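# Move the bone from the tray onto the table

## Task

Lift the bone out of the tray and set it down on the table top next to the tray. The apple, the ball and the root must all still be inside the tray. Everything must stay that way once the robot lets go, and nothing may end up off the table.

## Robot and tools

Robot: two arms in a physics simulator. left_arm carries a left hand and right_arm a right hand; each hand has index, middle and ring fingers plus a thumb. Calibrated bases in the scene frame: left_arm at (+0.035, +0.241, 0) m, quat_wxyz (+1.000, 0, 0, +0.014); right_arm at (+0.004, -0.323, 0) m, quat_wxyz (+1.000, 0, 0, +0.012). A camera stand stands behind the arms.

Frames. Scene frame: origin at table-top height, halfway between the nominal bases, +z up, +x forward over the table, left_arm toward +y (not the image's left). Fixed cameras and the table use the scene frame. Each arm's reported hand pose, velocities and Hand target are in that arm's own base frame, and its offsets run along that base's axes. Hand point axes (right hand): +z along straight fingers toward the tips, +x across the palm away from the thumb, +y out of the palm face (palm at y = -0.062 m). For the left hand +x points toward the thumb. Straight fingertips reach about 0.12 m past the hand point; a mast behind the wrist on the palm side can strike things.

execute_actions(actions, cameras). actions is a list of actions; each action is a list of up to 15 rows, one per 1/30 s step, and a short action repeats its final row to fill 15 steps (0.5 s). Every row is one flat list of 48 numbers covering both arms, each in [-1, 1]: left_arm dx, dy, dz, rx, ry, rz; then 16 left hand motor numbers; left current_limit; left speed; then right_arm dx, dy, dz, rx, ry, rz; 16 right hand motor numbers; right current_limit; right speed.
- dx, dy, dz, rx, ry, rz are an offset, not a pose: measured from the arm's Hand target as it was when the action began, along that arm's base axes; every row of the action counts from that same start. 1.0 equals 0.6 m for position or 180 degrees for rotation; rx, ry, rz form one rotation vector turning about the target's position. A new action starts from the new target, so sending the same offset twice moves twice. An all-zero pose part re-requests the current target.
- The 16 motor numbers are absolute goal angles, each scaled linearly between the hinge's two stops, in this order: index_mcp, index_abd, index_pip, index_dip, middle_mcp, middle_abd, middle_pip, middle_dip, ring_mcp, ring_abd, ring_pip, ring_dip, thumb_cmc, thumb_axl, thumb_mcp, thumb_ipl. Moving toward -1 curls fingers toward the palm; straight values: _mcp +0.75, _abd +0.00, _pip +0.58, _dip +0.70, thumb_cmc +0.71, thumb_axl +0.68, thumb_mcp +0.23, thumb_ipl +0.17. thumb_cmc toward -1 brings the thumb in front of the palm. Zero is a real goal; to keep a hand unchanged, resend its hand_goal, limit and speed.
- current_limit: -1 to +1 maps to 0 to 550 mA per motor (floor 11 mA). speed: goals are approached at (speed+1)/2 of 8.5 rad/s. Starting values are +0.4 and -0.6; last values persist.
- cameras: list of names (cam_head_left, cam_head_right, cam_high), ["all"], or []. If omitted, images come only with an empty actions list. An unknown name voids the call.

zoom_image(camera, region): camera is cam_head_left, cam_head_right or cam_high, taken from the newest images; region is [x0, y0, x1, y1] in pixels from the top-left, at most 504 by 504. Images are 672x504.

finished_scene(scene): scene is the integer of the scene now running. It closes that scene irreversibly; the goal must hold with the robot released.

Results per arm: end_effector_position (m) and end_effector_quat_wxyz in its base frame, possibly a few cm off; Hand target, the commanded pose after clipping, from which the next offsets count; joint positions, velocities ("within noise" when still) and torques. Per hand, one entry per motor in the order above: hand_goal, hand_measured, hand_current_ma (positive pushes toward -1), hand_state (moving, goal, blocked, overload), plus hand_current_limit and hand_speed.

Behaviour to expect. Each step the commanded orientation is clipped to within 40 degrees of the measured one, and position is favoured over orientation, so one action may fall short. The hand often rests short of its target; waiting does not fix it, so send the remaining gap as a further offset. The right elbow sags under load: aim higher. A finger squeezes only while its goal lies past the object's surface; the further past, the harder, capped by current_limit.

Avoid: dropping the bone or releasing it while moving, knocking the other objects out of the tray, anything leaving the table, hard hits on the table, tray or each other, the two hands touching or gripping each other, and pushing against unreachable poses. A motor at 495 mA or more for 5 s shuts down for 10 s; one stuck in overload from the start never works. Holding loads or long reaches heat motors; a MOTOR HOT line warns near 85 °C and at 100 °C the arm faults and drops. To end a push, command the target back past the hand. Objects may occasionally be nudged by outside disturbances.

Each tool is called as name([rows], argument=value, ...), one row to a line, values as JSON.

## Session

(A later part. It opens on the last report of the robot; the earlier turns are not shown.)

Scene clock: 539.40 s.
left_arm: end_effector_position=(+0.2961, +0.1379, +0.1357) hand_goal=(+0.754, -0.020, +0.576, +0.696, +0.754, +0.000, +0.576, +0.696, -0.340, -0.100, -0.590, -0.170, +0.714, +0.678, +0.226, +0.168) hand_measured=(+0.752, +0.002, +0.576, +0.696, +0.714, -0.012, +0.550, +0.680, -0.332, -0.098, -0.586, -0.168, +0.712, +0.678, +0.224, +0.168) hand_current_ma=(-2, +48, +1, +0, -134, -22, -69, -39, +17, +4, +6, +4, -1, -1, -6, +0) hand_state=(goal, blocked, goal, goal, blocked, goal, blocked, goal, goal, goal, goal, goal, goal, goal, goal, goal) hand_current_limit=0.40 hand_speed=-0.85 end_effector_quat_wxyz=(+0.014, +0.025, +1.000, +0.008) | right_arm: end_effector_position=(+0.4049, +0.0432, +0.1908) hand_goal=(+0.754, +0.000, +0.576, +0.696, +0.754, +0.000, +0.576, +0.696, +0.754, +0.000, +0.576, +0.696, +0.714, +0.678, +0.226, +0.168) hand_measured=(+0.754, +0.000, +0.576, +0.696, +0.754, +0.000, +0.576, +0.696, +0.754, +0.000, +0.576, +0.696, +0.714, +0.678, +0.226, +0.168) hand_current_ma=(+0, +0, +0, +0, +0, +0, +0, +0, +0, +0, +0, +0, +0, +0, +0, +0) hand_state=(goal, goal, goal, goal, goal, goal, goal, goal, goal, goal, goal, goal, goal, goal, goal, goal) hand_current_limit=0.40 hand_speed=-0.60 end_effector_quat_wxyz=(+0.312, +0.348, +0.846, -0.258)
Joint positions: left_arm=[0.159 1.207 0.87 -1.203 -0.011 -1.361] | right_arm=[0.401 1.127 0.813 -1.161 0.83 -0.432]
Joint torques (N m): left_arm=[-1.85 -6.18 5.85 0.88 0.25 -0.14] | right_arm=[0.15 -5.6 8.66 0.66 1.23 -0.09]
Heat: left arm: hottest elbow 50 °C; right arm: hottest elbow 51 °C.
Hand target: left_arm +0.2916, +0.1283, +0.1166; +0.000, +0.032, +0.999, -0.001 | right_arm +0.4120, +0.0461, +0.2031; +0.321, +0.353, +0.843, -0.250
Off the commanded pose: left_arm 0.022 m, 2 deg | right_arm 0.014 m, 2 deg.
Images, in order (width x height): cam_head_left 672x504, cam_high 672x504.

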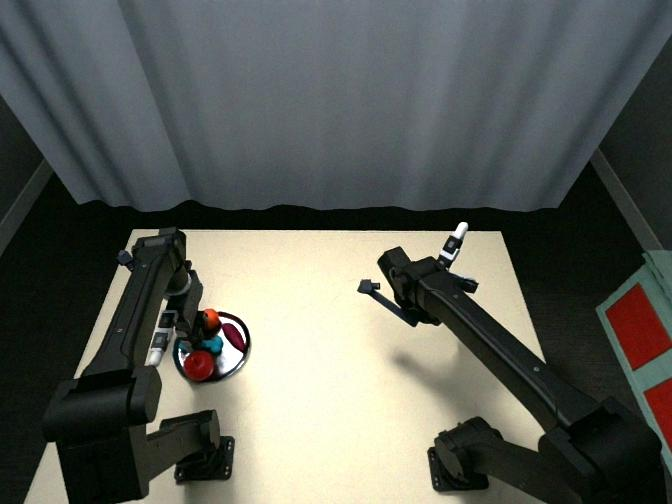

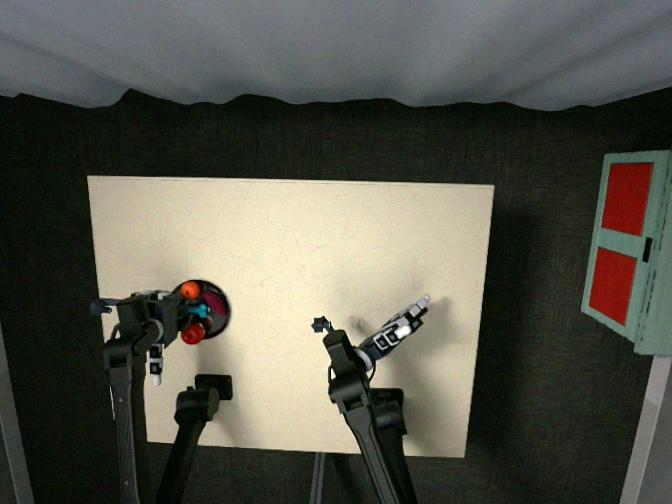

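execute_actions([
  [[0.006,0.006,0.08,0,0,0,0.754,0.05,0.576,0.696,0.754,-0.05,0.576,0.696,-0.34,-0.1,-0.59,-0.17,0.714,0.678,0.226,0.168,0.4,-0.8,0,0,0,0,0,0,0.754,0,0.576,0.696,0.754,0,0.576,0.696,0.754,0,0.576,0.696,0.714,0.678,0.226,0.168,0.4,-0.6]],
  [[0,0.02,0.1,0,0,0,0.754,0.05,0.576,0.696,0.754,-0.05,0.576,0.696,-0.34,-0.1,-0.59,-0.17,0.714,0.678,0.226,0.168,0.4,-0.8,0,0,0,0,0,0,0.754,0,0.576,0.696,0.754,0,0.576,0.696,0.754,0,0.576,0.696,0.714,0.678,0.226,0.168,0.4,-0.6]],
  [[-0.02,0.05,0.04,0,0,0,0.754,0.05,0.576,0.696,0.754,-0.05,0.576,0.696,-0.34,-0.1,-0.59,-0.17,0.714,0.678,0.226,0.168,0.4,-0.8,0,0,0,0,0,0,0.754,0,0.576,0.696,0.754,0,0.576,0.696,0.754,0,0.576,0.696,0.714,0.678,0.226,0.168,0.4,-0.6]],
], cameras=["cam_head_left","cam_head_right","cam_high"])

zoom_image(camera="cam_high", region=[155, 265, 245, 355])

zoom_image(camera="cam_head_left", region=[155, 285, 255, 385])

zoom_image(camera="cam_head_right", region=[155, 285, 255, 385])

Scene clock: 587.93 s.
left_arm: end_effector_position=(+0.2756, +0.1682, +0.2290) hand_goal=(+0.754, +0.050, +0.576, +0.696, +0.754, -0.050, +0.576, +0.696, -0.340, -0.100, -0.590, -0.170, +0.714, +0.678, +0.226, +0.168) hand_measured=(+0.752, +0.046, +0.576, +0.696, +0.752, -0.052, +0.574, +0.694, -0.332, -0.098, -0.586, -0.168, +0.712, +0.678, +0.224, +0.168) hand_current_ma=(-3, -5, +1, +0, -5, -4, -4, -5, +17, +4, +6, +4, -1, -1, -7, +0) hand_state=(goal, goal, goal, goal, goal, goal, goal, goal, goal, goal, goal, goal, goal, goal, goal, goal) hand_current_limit=0.40 hand_speed=-0.80 end_effector_quat_wxyz=(-0.020, +0.033, +0.999, -0.005) | right_arm: end_effector_position=(+0.4049, +0.0432, +0.1908) hand_goal=(+0.754, +0.000, +0.576, +0.696, +0.754, +0.000, +0.576, +0.696, +0.754, +0.000, +0.576, +0.696, +0.714, +0.678, +0.226, +0.168) hand_measured=(+0.754, +0.000, +0.576, +0.696, +0.754, +0.000, +0.576, +0.696, +0.754, +0.000, +0.576, +0.696, +0.714, +0.678, +0.226, +0.168) hand_current_ma=(+0, +0, +0, +0, +0, +0, +0, +0, +0, +0, +0, +0, +0, +0, +0, +0) hand_state=(goal, goal, goal, goal, goal, goal, goal, goal, goal, goal, goal, goal, goal, goal, goal, goal) hand_current_limit=0.40 hand_speed=-0.60 end_effector_quat_wxyz=(+0.312, +0.348, +0.846, -0.258)
Joint positions: left_arm=[0.273 1.161 1.086 -1.537 -0.002 -1.232] | right_arm=[0.401 1.127 0.813 -1.161 0.83 -0.432]
Joint torques (N m): left_arm=[1.08 -8.06 12.48 -0.57 -0.06 0.01] | right_arm=[0.21 -5.66 8.65 0.72 1.23 -0.09]
Heat: left arm: hottest elbow 49 °C; right arm: hottest elbow 52 °C.
Hand target: left_arm +0.2834, +0.1739, +0.2487; +0.001, +0.032, +0.999, -0.001 | right_arm +0.4120, +0.0461, +0.2031; +0.321, +0.353, +0.843, -0.250
Off the commanded pose: left_arm 0.022 m, 2 deg | right_arm 0.014 m, 2 deg.

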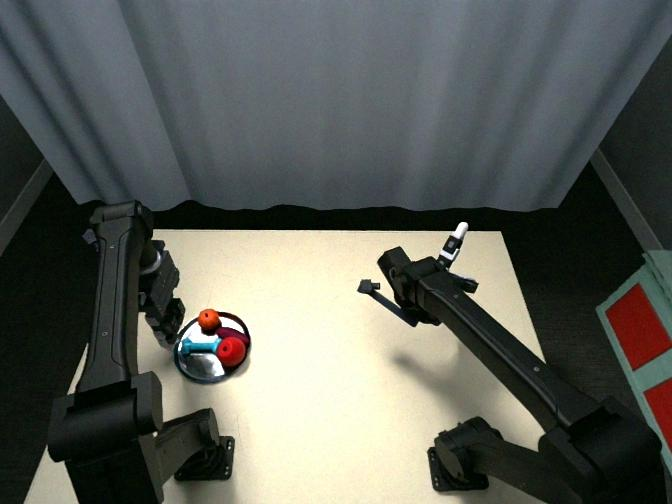

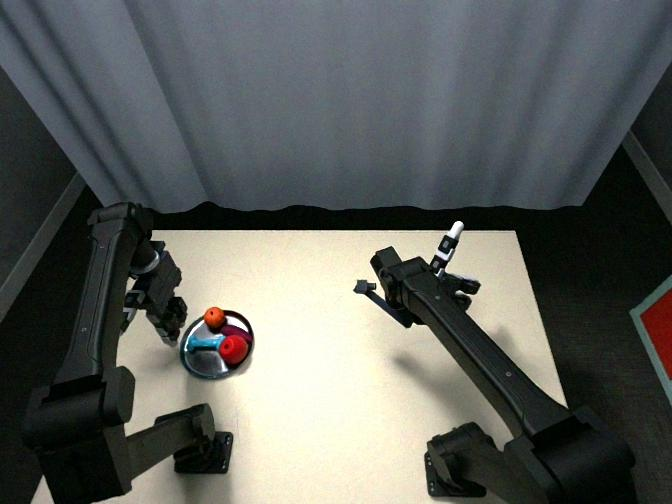

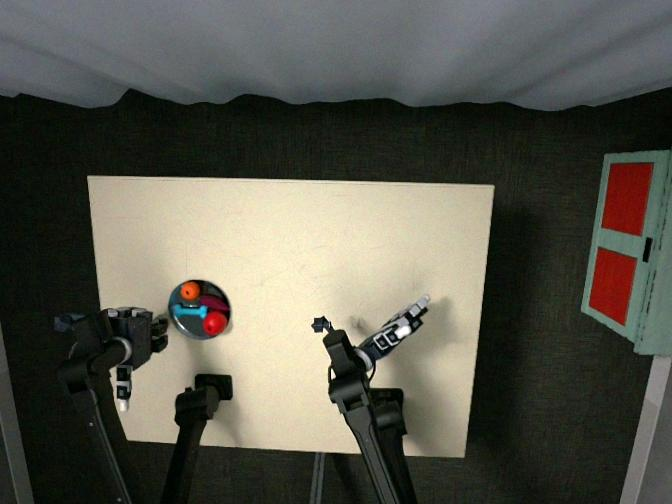

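Scaled by 5.600 from the camera's 672x504 image, which has a finer 960x720 frame.

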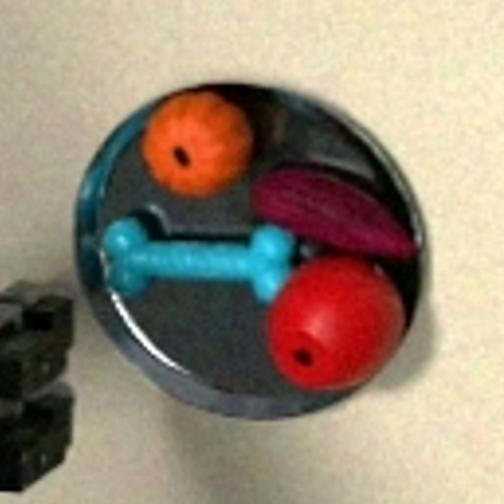

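Scaled by 5.040 from the camera's 672x504 image, which has a finer 960x720 frame.

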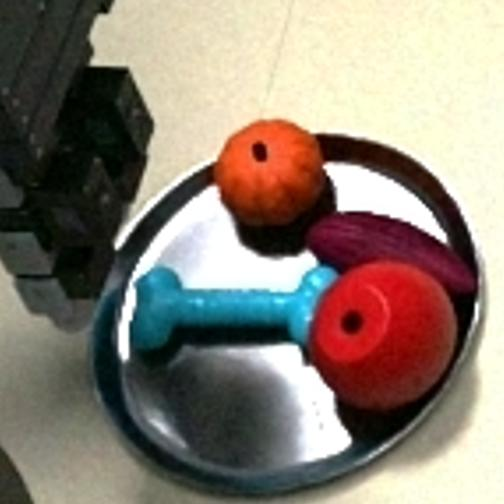

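Scaled by 5.040 from the camera's 672x504 image, which has a finer 960x720 frame.

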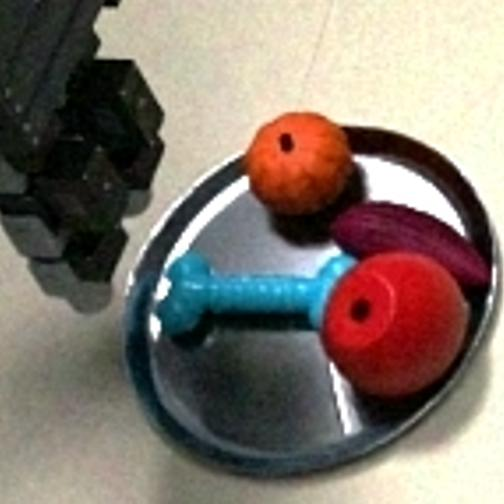

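execute_actions([
  [[0.009,-0.042,-0.04,0,0,0,0.754,0.02,0.576,0.696,0.754,-0.02,0.576,0.696,-0.34,-0.1,-0.59,-0.17,0.714,0.678,0.226,0.168,0.4,-0.8,0,0,0,0,0,0,0.754,0,0.576,0.696,0.754,0,0.576,0.696,0.754,0,0.576,0.696,0.714,0.678,0.226,0.168,0.4,-0.6]],
  [[0.0085,-0.0405,-0.06,0,0,0,0.754,0.02,0.576,0.696,0.754,-0.02,0.576,0.696,-0.34,-0.1,-0.59,-0.17,0.714,0.678,0.226,0.168,0.4,-0.8,0,0,0,0,0,0,0.754,0,0.576,0.696,0.754,0,0.576,0.696,0.754,0,0.576,0.696,0.714,0.678,0.226,0.168,0.4,-0.6]],
], cameras=["cam_head_left","cam_head_right","cam_high"])

zoom_image(camera="cam_high", region=[155, 265, 245, 355])

zoom_image(camera="cam_head_left", region=[160, 300, 240, 380])

zoom_image(camera="cam_head_right", region=[160, 300, 240, 380])

Scene clock: 653.93 s.
left_arm: end_effector_position=(+0.2896, +0.1271, +0.1924) hand_goal=(+0.754, +0.020, +0.576, +0.696, +0.754, -0.020, +0.576, +0.696, -0.340, -0.100, -0.590, -0.170, +0.714, +0.678, +0.226, +0.168) hand_measured=(+0.752, +0.022, +0.576, +0.696, +0.752, -0.022, +0.574, +0.694, -0.332, -0.098, -0.586, -0.168, +0.712, +0.678, +0.224, +0.168) hand_current_ma=(-3, +3, +1, +0, -4, -4, -4, -5, +17, +4, +6, +4, -1, -1, -7, +0) hand_state=(goal, goal, goal, goal, goal, goal, goal, goal, goal, goal, goal, goal, goal, goal, goal, goal) hand_current_limit=0.40 hand_speed=-0.80 end_effector_quat_wxyz=(+0.001, +0.031, +1.000, -0.002) | right_arm: end_effector_position=(+0.4049, +0.0432, +0.1908) hand_goal=(+0.754, +0.000, +0.576, +0.696, +0.754, +0.000, +0.576, +0.696, +0.754, +0.000, +0.576, +0.696, +0.714, +0.678, +0.226, +0.168) hand_measured=(+0.754, +0.000, +0.576, +0.696, +0.754, +0.000, +0.576, +0.696, +0.754, +0.000, +0.576, +0.696, +0.714, +0.678, +0.226, +0.168) hand_current_ma=(+0, +0, +0, +0, +0, +0, +0, +0, +0, +0, +0, +0, +0, +0, +0, +0) hand_state=(goal, goal, goal, goal, goal, goal, goal, goal, goal, goal, goal, goal, goal, goal, goal, goal) hand_current_limit=0.40 hand_speed=-0.60 end_effector_quat_wxyz=(+0.312, +0.348, +0.846, -0.258)
Joint positions: left_arm=[0.136 1.16 0.99 -1.399 0.004 -1.373] | right_arm=[0.401 1.127 0.813 -1.161 0.83 -0.432]
Joint torques (N m): left_arm=[-1.03 -6.24 8.76 0.46 -0.24 -0.19] | right_arm=[0.32 -5.6 8.65 0.69 1.22 -0.09]
Heat: left arm: hottest elbow 63 °C; right arm: hottest elbow 52 °C.
Hand target: left_arm +0.2938, +0.1244, +0.1886; +0.000, +0.032, +0.999, -0.001 | right_arm +0.4120, +0.0461, +0.2031; +0.321, +0.353, +0.843, -0.250
Off the commanded pose: left_arm 0.006 m, 0 deg | right_arm 0.014 m, 2 deg.

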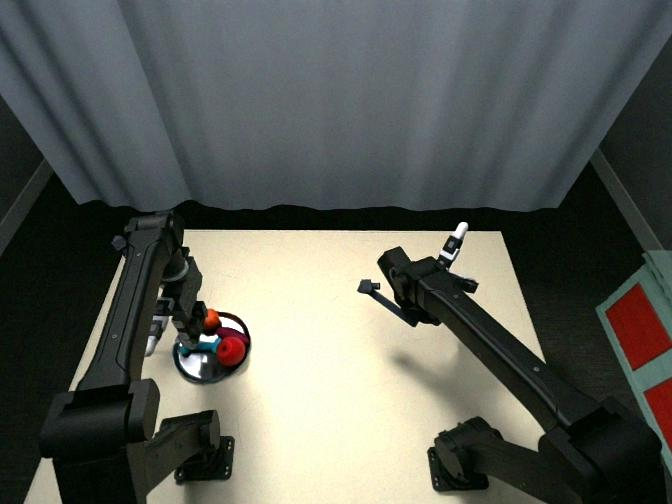

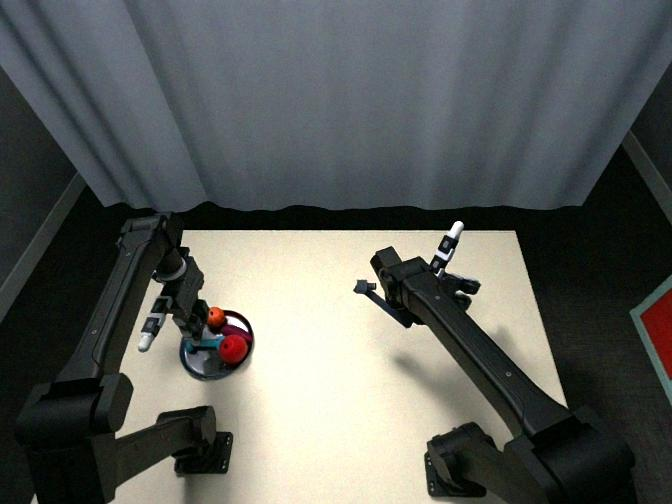

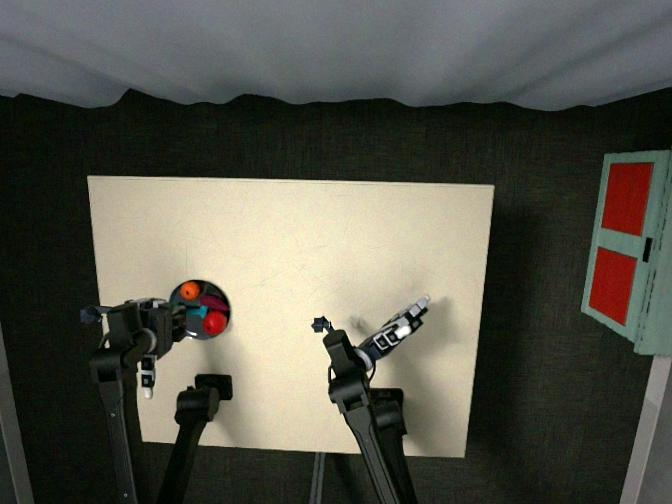

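Scaled by 5.600 from the camera's 672x504 image, which has a finer 960x720 frame.

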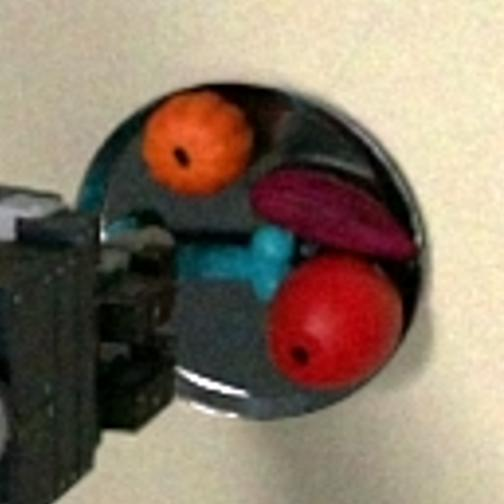

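Scaled by 6.300 from the camera's 672x504 image, which has a finer 960x720 frame.

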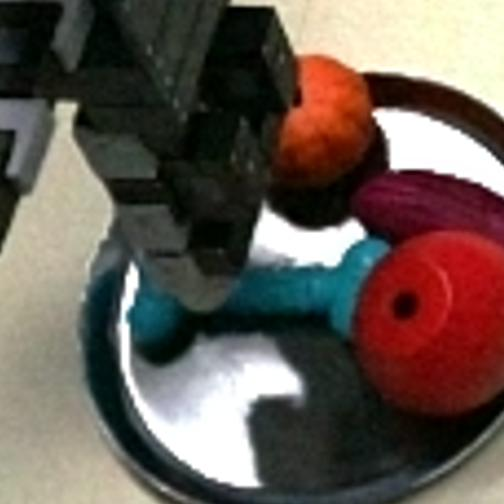

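Scaled by 6.300 from the camera's 672x504 image, which has a finer 960x720 frame.

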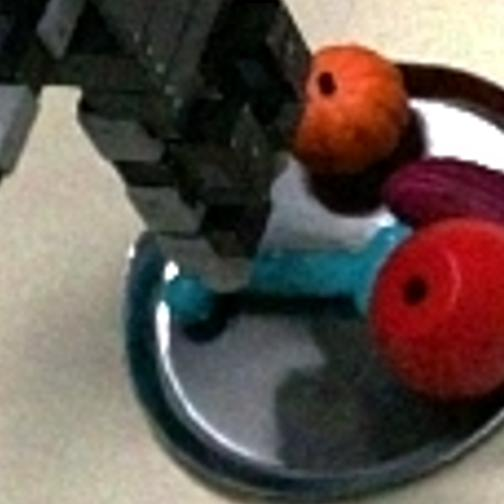

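execute_actions([
  [[0.004,0.002,-0.045,0,0,0,0.754,0.02,0.576,0.696,0.754,-0.02,0.576,0.696,-0.34,-0.1,-0.59,-0.17,0.714,0.678,0.226,0.168,0.4,-0.8,0,0,0,0,0,0,0.754,0,0.576,0.696,0.754,0,0.576,0.696,0.754,0,0.576,0.696,0.714,0.678,0.226,0.168,0.4,-0.6]],
  [[0,0,-0.045,0,0,0,0.754,0.02,0.576,0.696,0.754,-0.02,0.576,0.696,-0.34,-0.1,-0.59,-0.17,0.714,0.678,0.226,0.168,0.4,-0.8,0,0,0,0,0,0,0.754,0,0.576,0.696,0.754,0,0.576,0.696,0.754,0,0.576,0.696,0.714,0.678,0.226,0.168,0.4,-0.6]],
], cameras=["cam_head_left","cam_head_right","cam_high"])

zoom_image(camera="cam_high", region=[155, 265, 245, 355])

zoom_image(camera="cam_head_left", region=[160, 300, 240, 380])

zoom_image(camera="cam_head_right", region=[160, 300, 240, 380])

Scene clock: 678.70 s.
left_arm: end_effector_position=(+0.2927, +0.1275, +0.1396) hand_goal=(+0.754, +0.020, +0.576, +0.696, +0.754, -0.020, +0.576, +0.696, -0.340, -0.100, -0.590, -0.170, +0.714, +0.678, +0.226, +0.168) hand_measured=(+0.752, +0.022, +0.576, +0.696, +0.752, -0.022, +0.574, +0.694, -0.332, -0.098, -0.586, -0.168, +0.712, +0.678, +0.224, +0.168) hand_current_ma=(-3, +3, +1, +0, -4, -3, -4, -5, +17, +4, +6, +4, -1, -1, -7, +0) hand_state=(goal, goal, goal, goal, goal, goal, goal, goal, goal, goal, goal, goal, goal, goal, goal, goal) hand_current_limit=0.40 hand_speed=-0.80 end_effector_quat_wxyz=(+0.003, +0.030, +1.000, -0.002) | right_arm: end_effector_position=(+0.4049, +0.0432, +0.1908) hand_goal=(+0.754, +0.000, +0.576, +0.696, +0.754, +0.000, +0.576, +0.696, +0.754, +0.000, +0.576, +0.696, +0.714, +0.678, +0.226, +0.168) hand_measured=(+0.754, +0.000, +0.576, +0.696, +0.754, +0.000, +0.576, +0.696, +0.754, +0.000, +0.576, +0.696, +0.714, +0.678, +0.226, +0.168) hand_current_ma=(+0, +0, +0, +0, +0, +0, +0, +0, +0, +0, +0, +0, +0, +0, +0, +0) hand_state=(goal, goal, goal, goal, goal, goal, goal, goal, goal, goal, goal, goal, goal, goal, goal, goal) hand_current_limit=0.40 hand_speed=-0.60 end_effector_quat_wxyz=(+0.312, +0.348, +0.846, -0.258)
Joint positions: left_arm=[0.136 1.204 0.882 -1.244 0.004 -1.374] | right_arm=[0.401 1.127 0.813 -1.161 0.83 -0.432]
Joint torques (N m): left_arm=[-0.67 -6.24 8.28 0.53 -0.24 -0.15] | right_arm=[0.32 -5.6 8.66 0.72 1.22 -0.09]
Heat: left arm: hottest elbow 58 °C; right arm: hottest elbow 52 °C.
Hand target: left_arm +0.2962, +0.1256, +0.1346; +0.001, +0.032, +0.999, -0.001 | right_arm +0.4120, +0.0461, +0.2031; +0.321, +0.353, +0.843, -0.250
Off the commanded pose: left_arm 0.006 m, 0 deg | right_arm 0.014 m, 2 deg.

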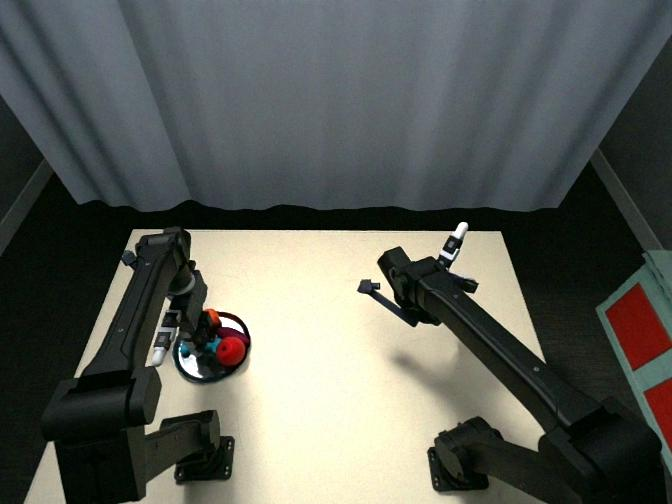

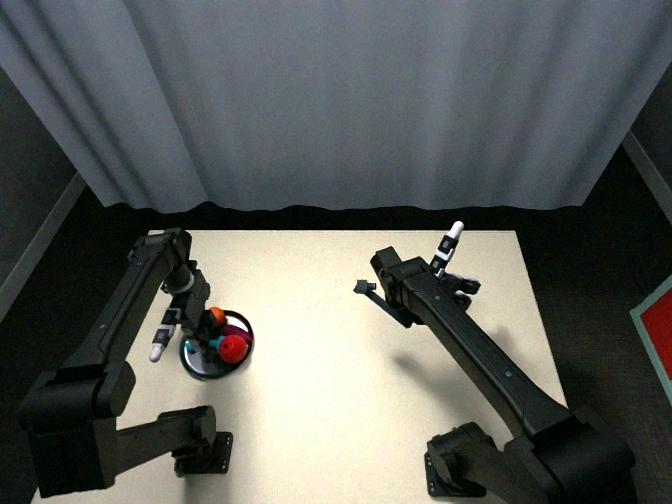

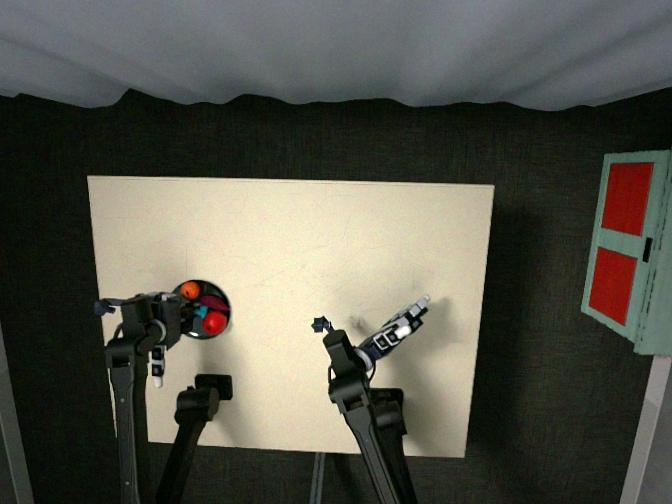

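Scaled by 5.600 from the camera's 672x504 image, which has a finer 960x720 frame.

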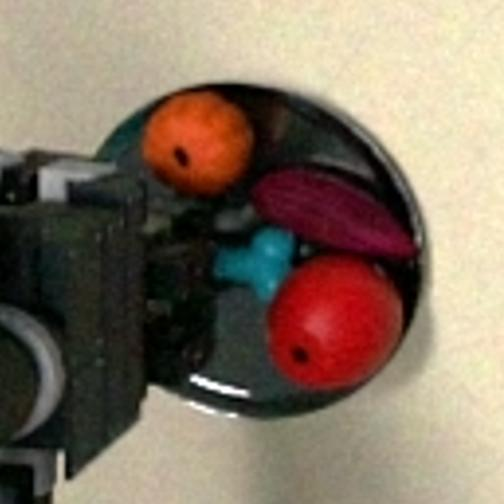

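Scaled by 6.300 from the camera's 672x504 image, which has a finer 960x720 frame.

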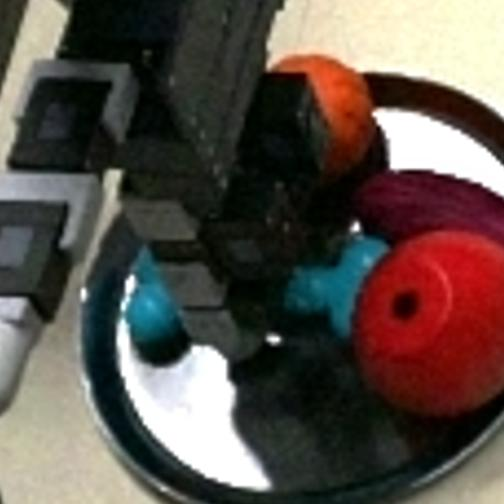

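Scaled by 6.300 from the camera's 672x504 image, which has a finer 960x720 frame.

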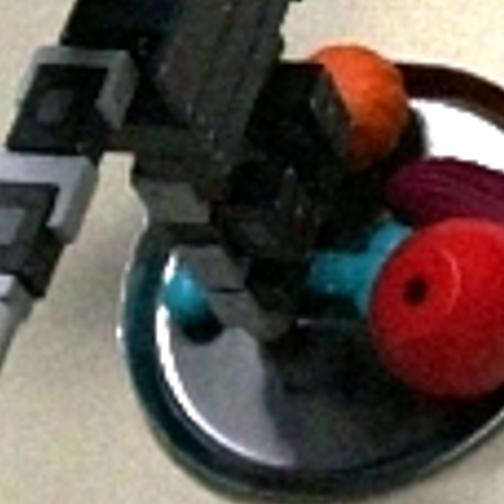

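execute_actions([
  [[0,0,-0.02,0,0,0,0.754,0.02,0.576,0.696,0.754,-0.02,0.576,0.696,-0.34,-0.1,-0.59,-0.17,0.714,0.678,0.226,0.168,0.4,-0.8,0,0,0,0,0,0,0.754,0,0.576,0.696,0.754,0,0.576,0.696,0.754,0,0.576,0.696,0.714,0.678,0.226,0.168,0.4,-0.6]],
], cameras=[])

Scene clock: 686.67 s.
left_arm: end_effector_position=(+0.2936, +0.1280, +0.1364) hand_goal=(+0.754, +0.020, +0.576, +0.696, +0.754, -0.020, +0.576, +0.696, -0.340, -0.100, -0.590, -0.170, +0.714, +0.678, +0.226, +0.168) hand_measured=(+0.752, +0.030, +0.576, +0.696, +0.754, -0.006, +0.576, +0.694, -0.332, -0.098, -0.586, -0.168, +0.714, +0.678, +0.224, +0.168) hand_current_ma=(-1, +17, +1, +0, -1, +29, -1, -3, +17, +4, +6, +4, -1, -1, -7, +0) hand_state=(goal, goal, goal, goal, goal, goal, goal, goal, goal, goal, goal, goal, goal, goal, goal, goal) hand_current_limit=0.40 hand_speed=-0.80 end_effector_quat_wxyz=(+0.006, +0.030, +1.000, +0.000) | right_arm: end_effector_position=(+0.4049, +0.0432, +0.1908) hand_goal=(+0.754, +0.000, +0.576, +0.696, +0.754, +0.000, +0.576, +0.696, +0.754, +0.000, +0.576, +0.696, +0.714, +0.678, +0.226, +0.168) hand_measured=(+0.754, +0.000, +0.576, +0.696, +0.754, +0.000, +0.576, +0.696, +0.754, +0.000, +0.576, +0.696, +0.714, +0.678, +0.226, +0.168) hand_current_ma=(+0, +0, +0, +0, +0, +0, +0, +0, +0, +0, +0, +0, +0, +0, +0, +0) hand_state=(goal, goal, goal, goal, goal, goal, goal, goal, goal, goal, goal, goal, goal, goal, goal, goal) hand_current_limit=0.40 hand_speed=-0.60 end_effector_quat_wxyz=(+0.312, +0.348, +0.846, -0.258)
Joint positions: left_arm=[0.136 1.204 0.873 -1.227 0.002 -1.374] | right_arm=[0.401 1.127 0.813 -1.161 0.83 -0.432]
Joint torques (N m): left_arm=[-0.79 -5.48 7.15 1.2 -0.18 -0.14] | right_arm=[0.32 -5.54 8.65 0.72 1.22 -0.08]
Heat: left arm: hottest elbow 56 °C; right arm: hottest elbow 52 °C.
Hand target: left_arm +0.2962, +0.1256, +0.1226; +0.000, +0.032, +0.999, -0.001 | right_arm +0.4120, +0.0461, +0.2031; +0.321, +0.353, +0.843, -0.250
Off the commanded pose: left_arm 0.014 m, 1 deg | right_arm 0.014 m, 2 deg.
No camera images: "cameras" was empty.

execute_actions([
  [[0.01,0,0.02,0,0,0,0.754,0.02,0.576,0.696,0.754,-0.02,0.576,0.696,-0.34,-0.1,-0.59,-0.17,0.714,0.678,0.226,0.168,0.4,-0.8,0,0,0,0,0,0,0.754,0,0.576,0.696,0.754,0,0.576,0.696,0.754,0,0.576,0.696,0.714,0.678,0.226,0.168,0.4,-0.6]],
], cameras=[])

Scene clock: 702.90 s.
left_arm: end_effector_position=(+0.2934, +0.1280, +0.1364) hand_goal=(+0.754, +0.020, +0.576, +0.696, +0.754, -0.020, +0.576, +0.696, -0.340, -0.100, -0.590, -0.170, +0.714, +0.678, +0.226, +0.168) hand_measured=(+0.752, +0.030, +0.576, +0.696, +0.754, -0.006, +0.576, +0.694, -0.332, -0.098, -0.586, -0.168, +0.714, +0.678, +0.224, +0.168) hand_current_ma=(-1, +17, +1, +0, -1, +29, -1, -3, +17, +4, +6, +4, -1, -1, -7, +0) hand_state=(goal, goal, goal, goal, goal, goal, goal, goal, goal, goal, goal, goal, goal, goal, goal, goal) hand_current_limit=0.40 hand_speed=-0.80 end_effector_quat_wxyz=(+0.006, +0.030, +1.000, +0.000) | right_arm: end_effector_position=(+0.4049, +0.0432, +0.1908) hand_goal=(+0.754, +0.000, +0.576, +0.696, +0.754, +0.000, +0.576, +0.696, +0.754, +0.000, +0.576, +0.696, +0.714, +0.678, +0.226, +0.168) hand_measured=(+0.754, +0.000, +0.576, +0.696, +0.754, +0.000, +0.576, +0.696, +0.754, +0.000, +0.576, +0.696, +0.714, +0.678, +0.226, +0.168) hand_current_ma=(+0, +0, +0, +0, +0, +0, +0, +0, +0, +0, +0, +0, +0, +0, +0, +0) hand_state=(goal, goal, goal, goal, goal, goal, goal, goal, goal, goal, goal, goal, goal, goal, goal, goal) hand_current_limit=0.40 hand_speed=-0.60 end_effector_quat_wxyz=(+0.312, +0.348, +0.846, -0.258)
Joint positions: left_arm=[0.136 1.204 0.873 -1.227 0.002 -1.375] | right_arm=[0.401 1.127 0.813 -1.161 0.83 -0.432]
Joint torques (N m): left_arm=[-0.97 -5.07 10.06 -0.01 -0.19 -0.16] | right_arm=[0.26 -5.6 8.65 0.69 1.23 -0.09]
Heat: left arm: hottest elbow 56 °C; right arm: hottest elbow 52 °C.
Hand target: left_arm +0.3022, +0.1256, +0.1346; +0.000, +0.032, +0.999, -0.001 | right_arm +0.4120, +0.0461, +0.2031; +0.321, +0.353, +0.843, -0.250
Off the commanded pose: left_arm 0.009 m, 1 deg | right_arm 0.014 m, 2 deg.
No camera images: "cameras" was empty.

execute_actions([
  [[0.006,0,0.008,0,0,0,0.754,-0.25,0.576,0.696,0.754,0.25,0.576,0.696,-0.34,-0.1,-0.59,-0.17,0.714,0.678,0.226,0.168,0.7,-0.85,0,0,0,0,0,0,0.754,0,0.576,0.696,0.754,0,0.576,0.696,0.754,0,0.576,0.696,0.714,0.678,0.226,0.168,0.4,-0.6]],
  [[0,0,0,0,0,0,0.754,-0.27,0.576,0.696,0.754,0.27,0.576,0.696,-0.34,-0.1,-0.59,-0.17,0.714,0.678,0.226,0.168,0.7,-0.85,0,0,0,0,0,0,0.754,0,0.576,0.696,0.754,0,0.576,0.696,0.754,0,0.576,0.696,0.714,0.678,0.226,0.168,0.4,-0.6]],
], cameras=["cam_head_left","cam_head_right"])

zoom_image(camera="cam_head_left", region=[160, 300, 240, 380])

zoom_image(camera="cam_head_right", region=[160, 300, 240, 380])

Scene clock: 720.33 s.
left_arm: end_effector_position=(+0.2961, +0.1280, +0.1366) hand_goal=(+0.754, -0.270, +0.576, +0.696, +0.754, +0.270, +0.576, +0.696, -0.340, -0.100, -0.590, -0.170, +0.714, +0.678, +0.226, +0.168) hand_measured=(+0.752, -0.044, +0.576, +0.696, +0.754, +0.038, +0.576, +0.694, -0.332, -0.098, -0.586, -0.168, +0.714, +0.678, +0.224, +0.168) hand_current_ma=(-2, +468, +0, +0, +0, -467, +0, -2, +17, +4, +6, +4, -1, -1, -7, +0) hand_state=(goal, blocked, goal, goal, goal, blocked, goal, goal, goal, goal, goal, goal, goal, goal, goal, goal) hand_current_limit=0.70 hand_speed=-0.85 end_effector_quat_wxyz=(+0.005, +0.030, +1.000, +0.000) | right_arm: end_effector_position=(+0.4049, +0.0432, +0.1908) hand_goal=(+0.754, +0.000, +0.576, +0.696, +0.754, +0.000, +0.576, +0.696, +0.754, +0.000, +0.576, +0.696, +0.714, +0.678, +0.226, +0.168) hand_measured=(+0.754, +0.000, +0.576, +0.696, +0.754, +0.000, +0.576, +0.696, +0.754, +0.000, +0.576, +0.696, +0.714, +0.678, +0.226, +0.168) hand_current_ma=(+0, +0, +0, +0, +0, +0, +0, +0, +0, +0, +0, +0, +0, +0, +0, +0) hand_state=(goal, goal, goal, goal, goal, goal, goal, goal, goal, goal, goal, goal, goal, goal, goal, goal) hand_current_limit=0.40 hand_speed=-0.60 end_effector_quat_wxyz=(+0.312, +0.348, +0.846, -0.258)
Joint positions: left_arm=[0.135 1.213 0.881 -1.228 0.002 -1.375] | right_arm=[0.401 1.127 0.813 -1.161 0.83 -0.432]
Joint torques (N m): left_arm=[-1.08 -5.54 10.84 -0.47 -0.2 -0.18] | right_arm=[0.32 -5.6 8.61 0.68 1.23 -0.09]
Heat: left arm: hottest elbow 58 °C; right arm: hottest elbow 52 °C.
Hand target: left_arm +0.3058, +0.1256, +0.1395; +0.000, +0.032, +0.999, -0.001 | right_arm +0.4120, +0.0461, +0.2031; +0.321, +0.353, +0.843, -0.250
Off the commanded pose: left_arm 0.010 m, 1 deg | right_arm 0.014 m, 2 deg.
Images, in order (width x height): cam_head_left 672x504, cam_head_right 672x504.

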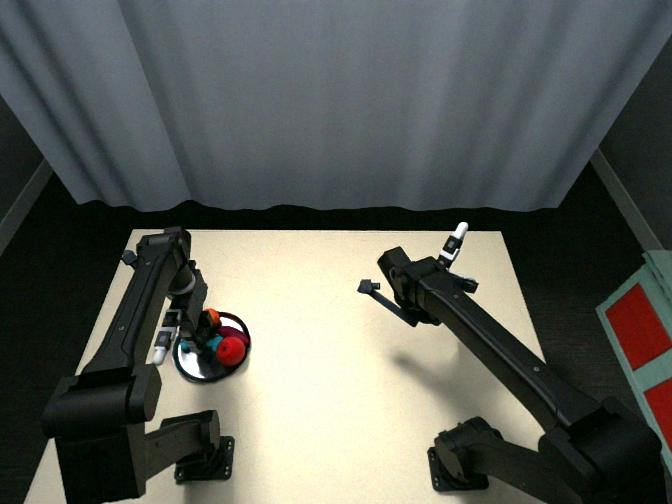

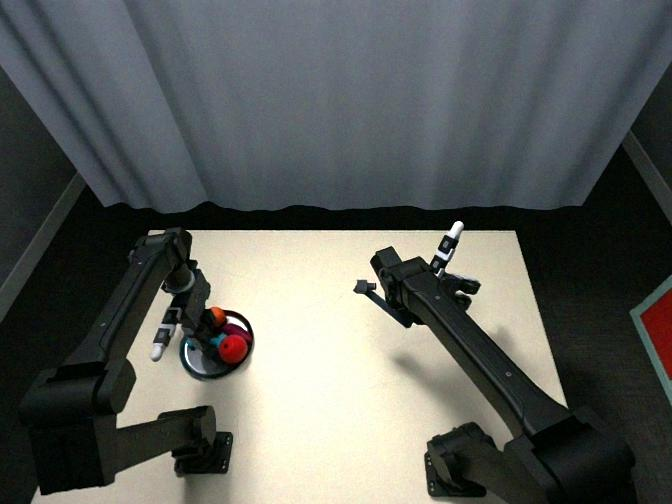

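Scaled by 6.300 from the camera's 672x504 image, which has a finer 960x720 frame.

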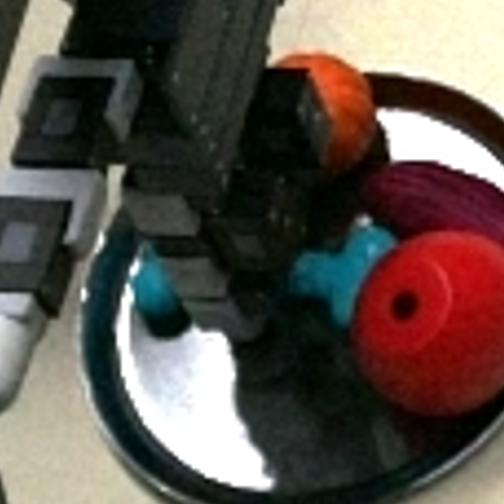

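Scaled by 6.300 from the camera's 672x504 image, which has a finer 960x720 frame.

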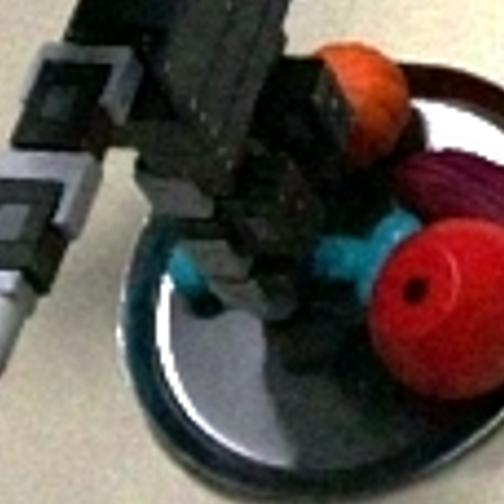

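execute_actions([
  [[0.006,0.004,0.02,0,0,0,0.754,-0.27,0.576,0.696,0.754,0.27,0.576,0.696,-0.34,-0.1,-0.59,-0.17,0.714,0.678,0.226,0.168,0.7,-0.85,0,0,0,0,0,0,0.754,0,0.576,0.696,0.754,0,0.576,0.696,0.754,0,0.576,0.696,0.714,0.678,0.226,0.168,0.4,-0.6]],
  [[0.004,0.006,0.025,0,0,0,0.754,-0.27,0.576,0.696,0.754,0.27,0.576,0.696,-0.34,-0.1,-0.59,-0.17,0.714,0.678,0.226,0.168,0.7,-0.85,0,0,0,0,0,0,0.754,0,0.576,0.696,0.754,0,0.576,0.696,0.754,0,0.576,0.696,0.714,0.678,0.226,0.168,0.4,-0.6]],
], cameras=["cam_head_left","cam_head_right","cam_high"])

zoom_image(camera="cam_head_left", region=[160, 300, 240, 380])

zoom_image(camera="cam_high", region=[155, 265, 245, 355])

Scene clock: 737.23 s.
left_arm: end_effector_position=(+0.2982, +0.1283, +0.1536) hand_goal=(+0.754, -0.270, +0.576, +0.696, +0.754, +0.270, +0.576, +0.696, -0.340, -0.100, -0.590, -0.170, +0.714, +0.678, +0.226, +0.168) hand_measured=(+0.752, -0.046, +0.576, +0.696, +0.752, +0.038, +0.576, +0.694, -0.332, -0.098, -0.586, -0.168, +0.714, +0.678, +0.224, +0.168) hand_current_ma=(-2, +468, +0, +0, -2, -467, +0, -2, +17, +4, +6, +4, -1, -1, -7, +0) hand_state=(goal, blocked, goal, goal, goal, blocked, goal, goal, goal, goal, goal, goal, goal, goal, goal, goal) hand_current_limit=0.70 hand_speed=-0.85 end_effector_quat_wxyz=(-0.010, +0.030, +0.999, -0.003) | right_arm: end_effector_position=(+0.4049, +0.0432, +0.1908) hand_goal=(+0.754, +0.000, +0.576, +0.696, +0.754, +0.000, +0.576, +0.696, +0.754, +0.000, +0.576, +0.696, +0.714, +0.678, +0.226, +0.168) hand_measured=(+0.754, +0.000, +0.576, +0.696, +0.754, +0.000, +0.576, +0.696, +0.754, +0.000, +0.576, +0.696, +0.714, +0.678, +0.226, +0.168) hand_current_ma=(+0, +0, +0, +0, +0, +0, +0, +0, +0, +0, +0, +0, +0, +0, +0, +0) hand_state=(goal, goal, goal, goal, goal, goal, goal, goal, goal, goal, goal, goal, goal, goal, goal, goal) hand_current_limit=0.40 hand_speed=-0.60 end_effector_quat_wxyz=(+0.312, +0.348, +0.846, -0.258)
Joint positions: left_arm=[0.135 1.225 0.936 -1.302 0.002 -1.375] | right_arm=[0.401 1.127 0.813 -1.161 0.83 -0.432]
Joint torques (N m): left_arm=[0.44 -7 11.99 -0.53 -0.2 -0.02] | right_arm=[0.21 -5.6 8.64 0.68 1.22 -0.1]
Heat: left arm: hottest elbow 58 °C; right arm: hottest elbow 52 °C.
Hand target: left_arm +0.3118, +0.1316, +0.1664; +0.000, +0.032, +0.999, -0.001 | right_arm +0.4120, +0.0461, +0.2031; +0.321, +0.353, +0.843, -0.250
Off the commanded pose: left_arm 0.019 m, 1 deg | right_arm 0.014 m, 2 deg.

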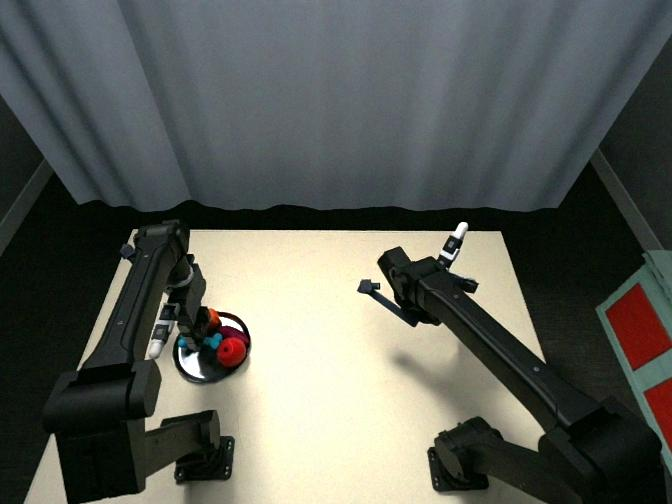

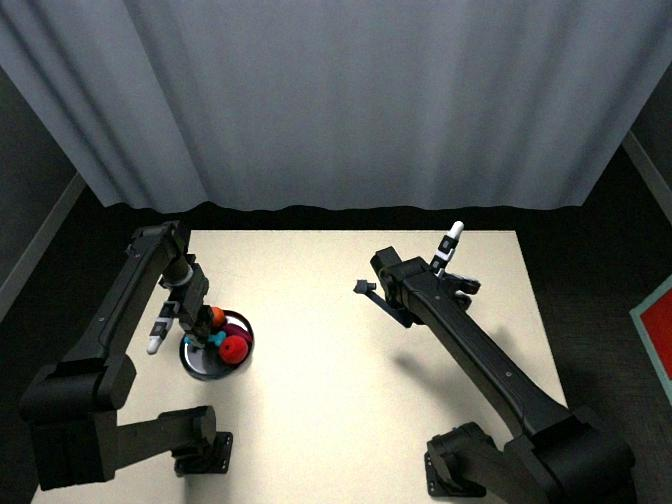

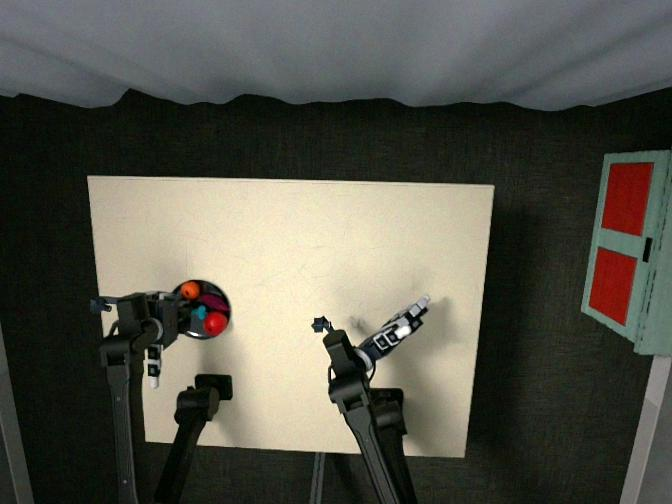

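Scaled by 6.300 from the camera's 672x504 image, which has a finer 960x720 frame.

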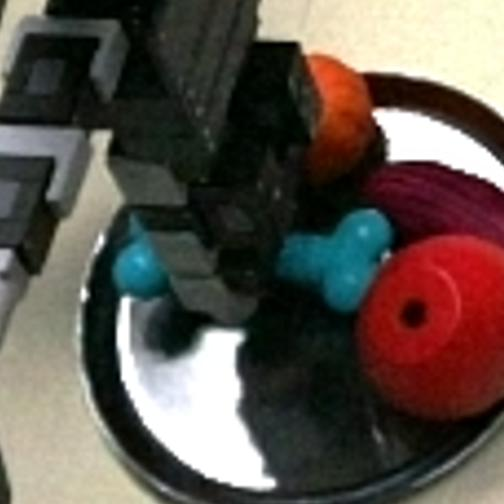

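Scaled by 5.600 from the camera's 672x504 image, which has a finer 960x720 frame.

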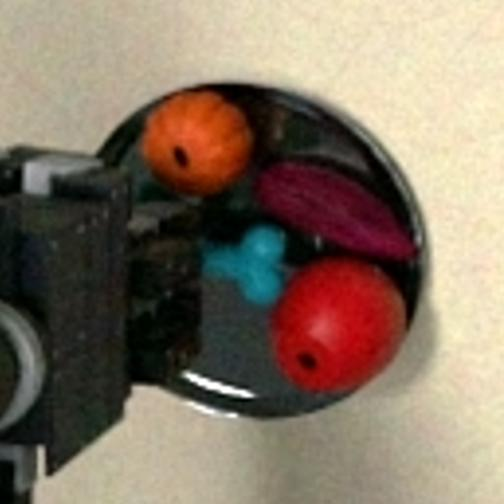

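execute_actions([
  [[0,0.004,0.05,0,0,0,0.754,-0.27,0.576,0.696,0.754,0.27,0.576,0.696,-0.34,-0.1,-0.59,-0.17,0.714,0.678,0.226,0.168,0.7,-0.85,0,0,0,0,0,0,0.754,0,0.576,0.696,0.754,0,0.576,0.696,0.754,0,0.576,0.696,0.714,0.678,0.226,0.168,0.4,-0.6]],
  [[0,0,0.05,0,0,0,0.754,-0.27,0.576,0.696,0.754,0.27,0.576,0.696,-0.34,-0.1,-0.59,-0.17,0.714,0.678,0.226,0.168,0.7,-0.85,0,0,0,0,0,0,0.754,0,0.576,0.696,0.754,0,0.576,0.696,0.754,0,0.576,0.696,0.714,0.678,0.226,0.168,0.4,-0.6]],
  [[0,0,0.05,0,0,0,0.754,-0.27,0.576,0.696,0.754,0.27,0.576,0.696,-0.34,-0.1,-0.59,-0.17,0.714,0.678,0.226,0.168,0.7,-0.85,0,0,0,0,0,0,0.754,0,0.576,0.696,0.754,0,0.576,0.696,0.754,0,0.576,0.696,0.714,0.678,0.226,0.168,0.4,-0.6]],
], cameras=["cam_head_left","cam_high"])

zoom_image(camera="cam_head_left", region=[155, 285, 255, 385])

Scene clock: 773.37 s.
left_arm: end_effector_position=(+0.3038, +0.1291, +0.2365) hand_goal=(+0.754, -0.270, +0.576, +0.696, +0.754, +0.270, +0.576, +0.696, -0.340, -0.100, -0.590, -0.170, +0.714, +0.678, +0.226, +0.168) hand_measured=(+0.752, -0.046, +0.576, +0.696, +0.752, +0.038, +0.576, +0.694, -0.332, -0.098, -0.586, -0.168, +0.714, +0.678, +0.222, +0.168) hand_current_ma=(-2, +468, +0, +0, -4, -467, +0, -2, +17, +4, +6, +4, -1, -1, -7, +0) hand_state=(goal, blocked, goal, goal, goal, blocked, goal, goal, goal, goal, goal, goal, goal, goal, goal, goal) hand_current_limit=0.70 hand_speed=-0.85 end_effector_quat_wxyz=(-0.020, +0.033, +0.999, -0.004) | right_arm: end_effector_position=(+0.4049, +0.0432, +0.1908) hand_goal=(+0.754, +0.000, +0.576, +0.696, +0.754, +0.000, +0.576, +0.696, +0.754, +0.000, +0.576, +0.696, +0.714, +0.678, +0.226, +0.168) hand_measured=(+0.754, +0.000, +0.576, +0.696, +0.754, +0.000, +0.576, +0.696, +0.754, +0.000, +0.576, +0.696, +0.714, +0.678, +0.226, +0.168) hand_current_ma=(+0, +0, +0, +0, +0, +0, +0, +0, +0, +0, +0, +0, +0, +0, +0, +0) hand_state=(goal, goal, goal, goal, goal, goal, goal, goal, goal, goal, goal, goal, goal, goal, goal, goal) hand_current_limit=0.40 hand_speed=-0.60 end_effector_quat_wxyz=(+0.312, +0.348, +0.846, -0.258)
Joint positions: left_arm=[0.135 1.212 1.146 -1.545 0.002 -1.37] | right_arm=[0.401 1.127 0.813 -1.161 0.83 -0.432]
Joint torques (N m): left_arm=[1.03 -9.41 12.45 -0.64 -0.21 0.01] | right_arm=[0.32 -5.6 8.66 0.69 1.23 -0.09]
Heat: left arm: hottest elbow 64 °C; right arm: hottest elbow 52 °C.
Hand target: left_arm +0.3118, +0.1340, +0.2564; +0.000, +0.032, +0.999, +0.000 | right_arm +0.4120, +0.0461, +0.2031; +0.321, +0.353, +0.843, -0.250
Off the commanded pose: left_arm 0.022 m, 2 deg | right_arm 0.014 m, 2 deg.
Images, in order (width x height): cam_head_left 672x504, cam_high 672x504.

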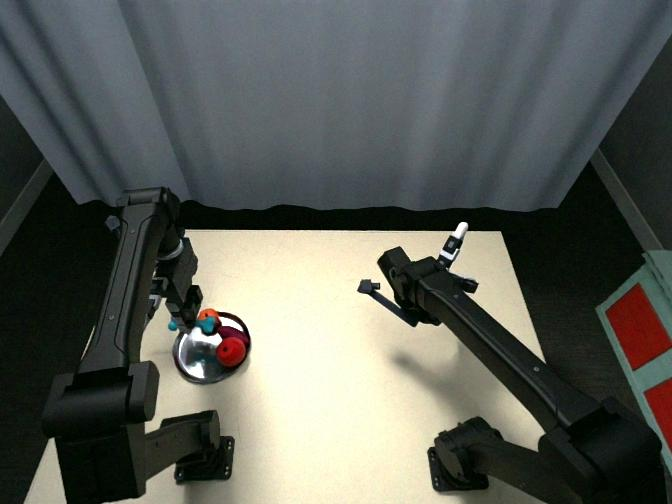

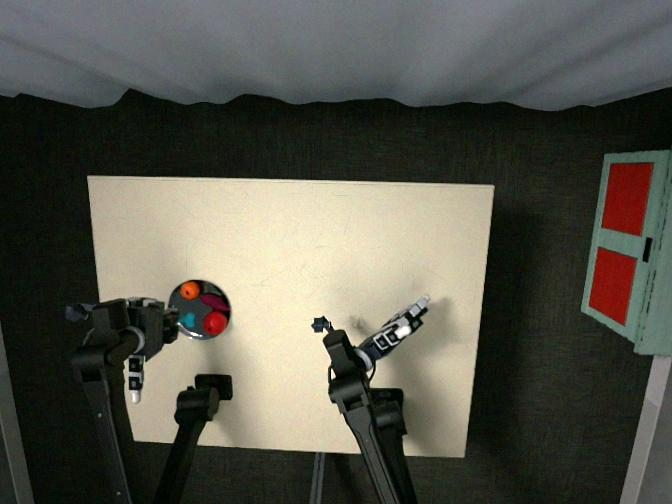

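Scaled by 5.040 from the camera's 672x504 image, which has a finer 960x720 frame.

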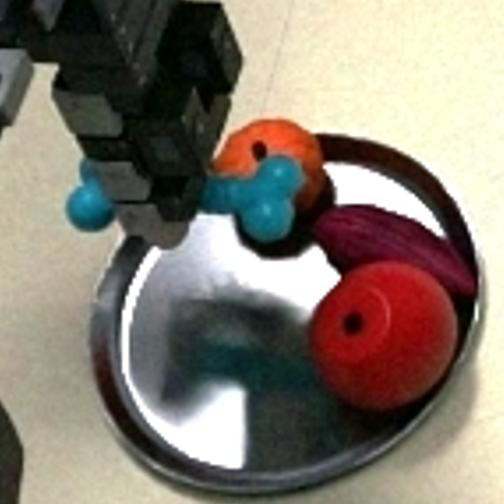

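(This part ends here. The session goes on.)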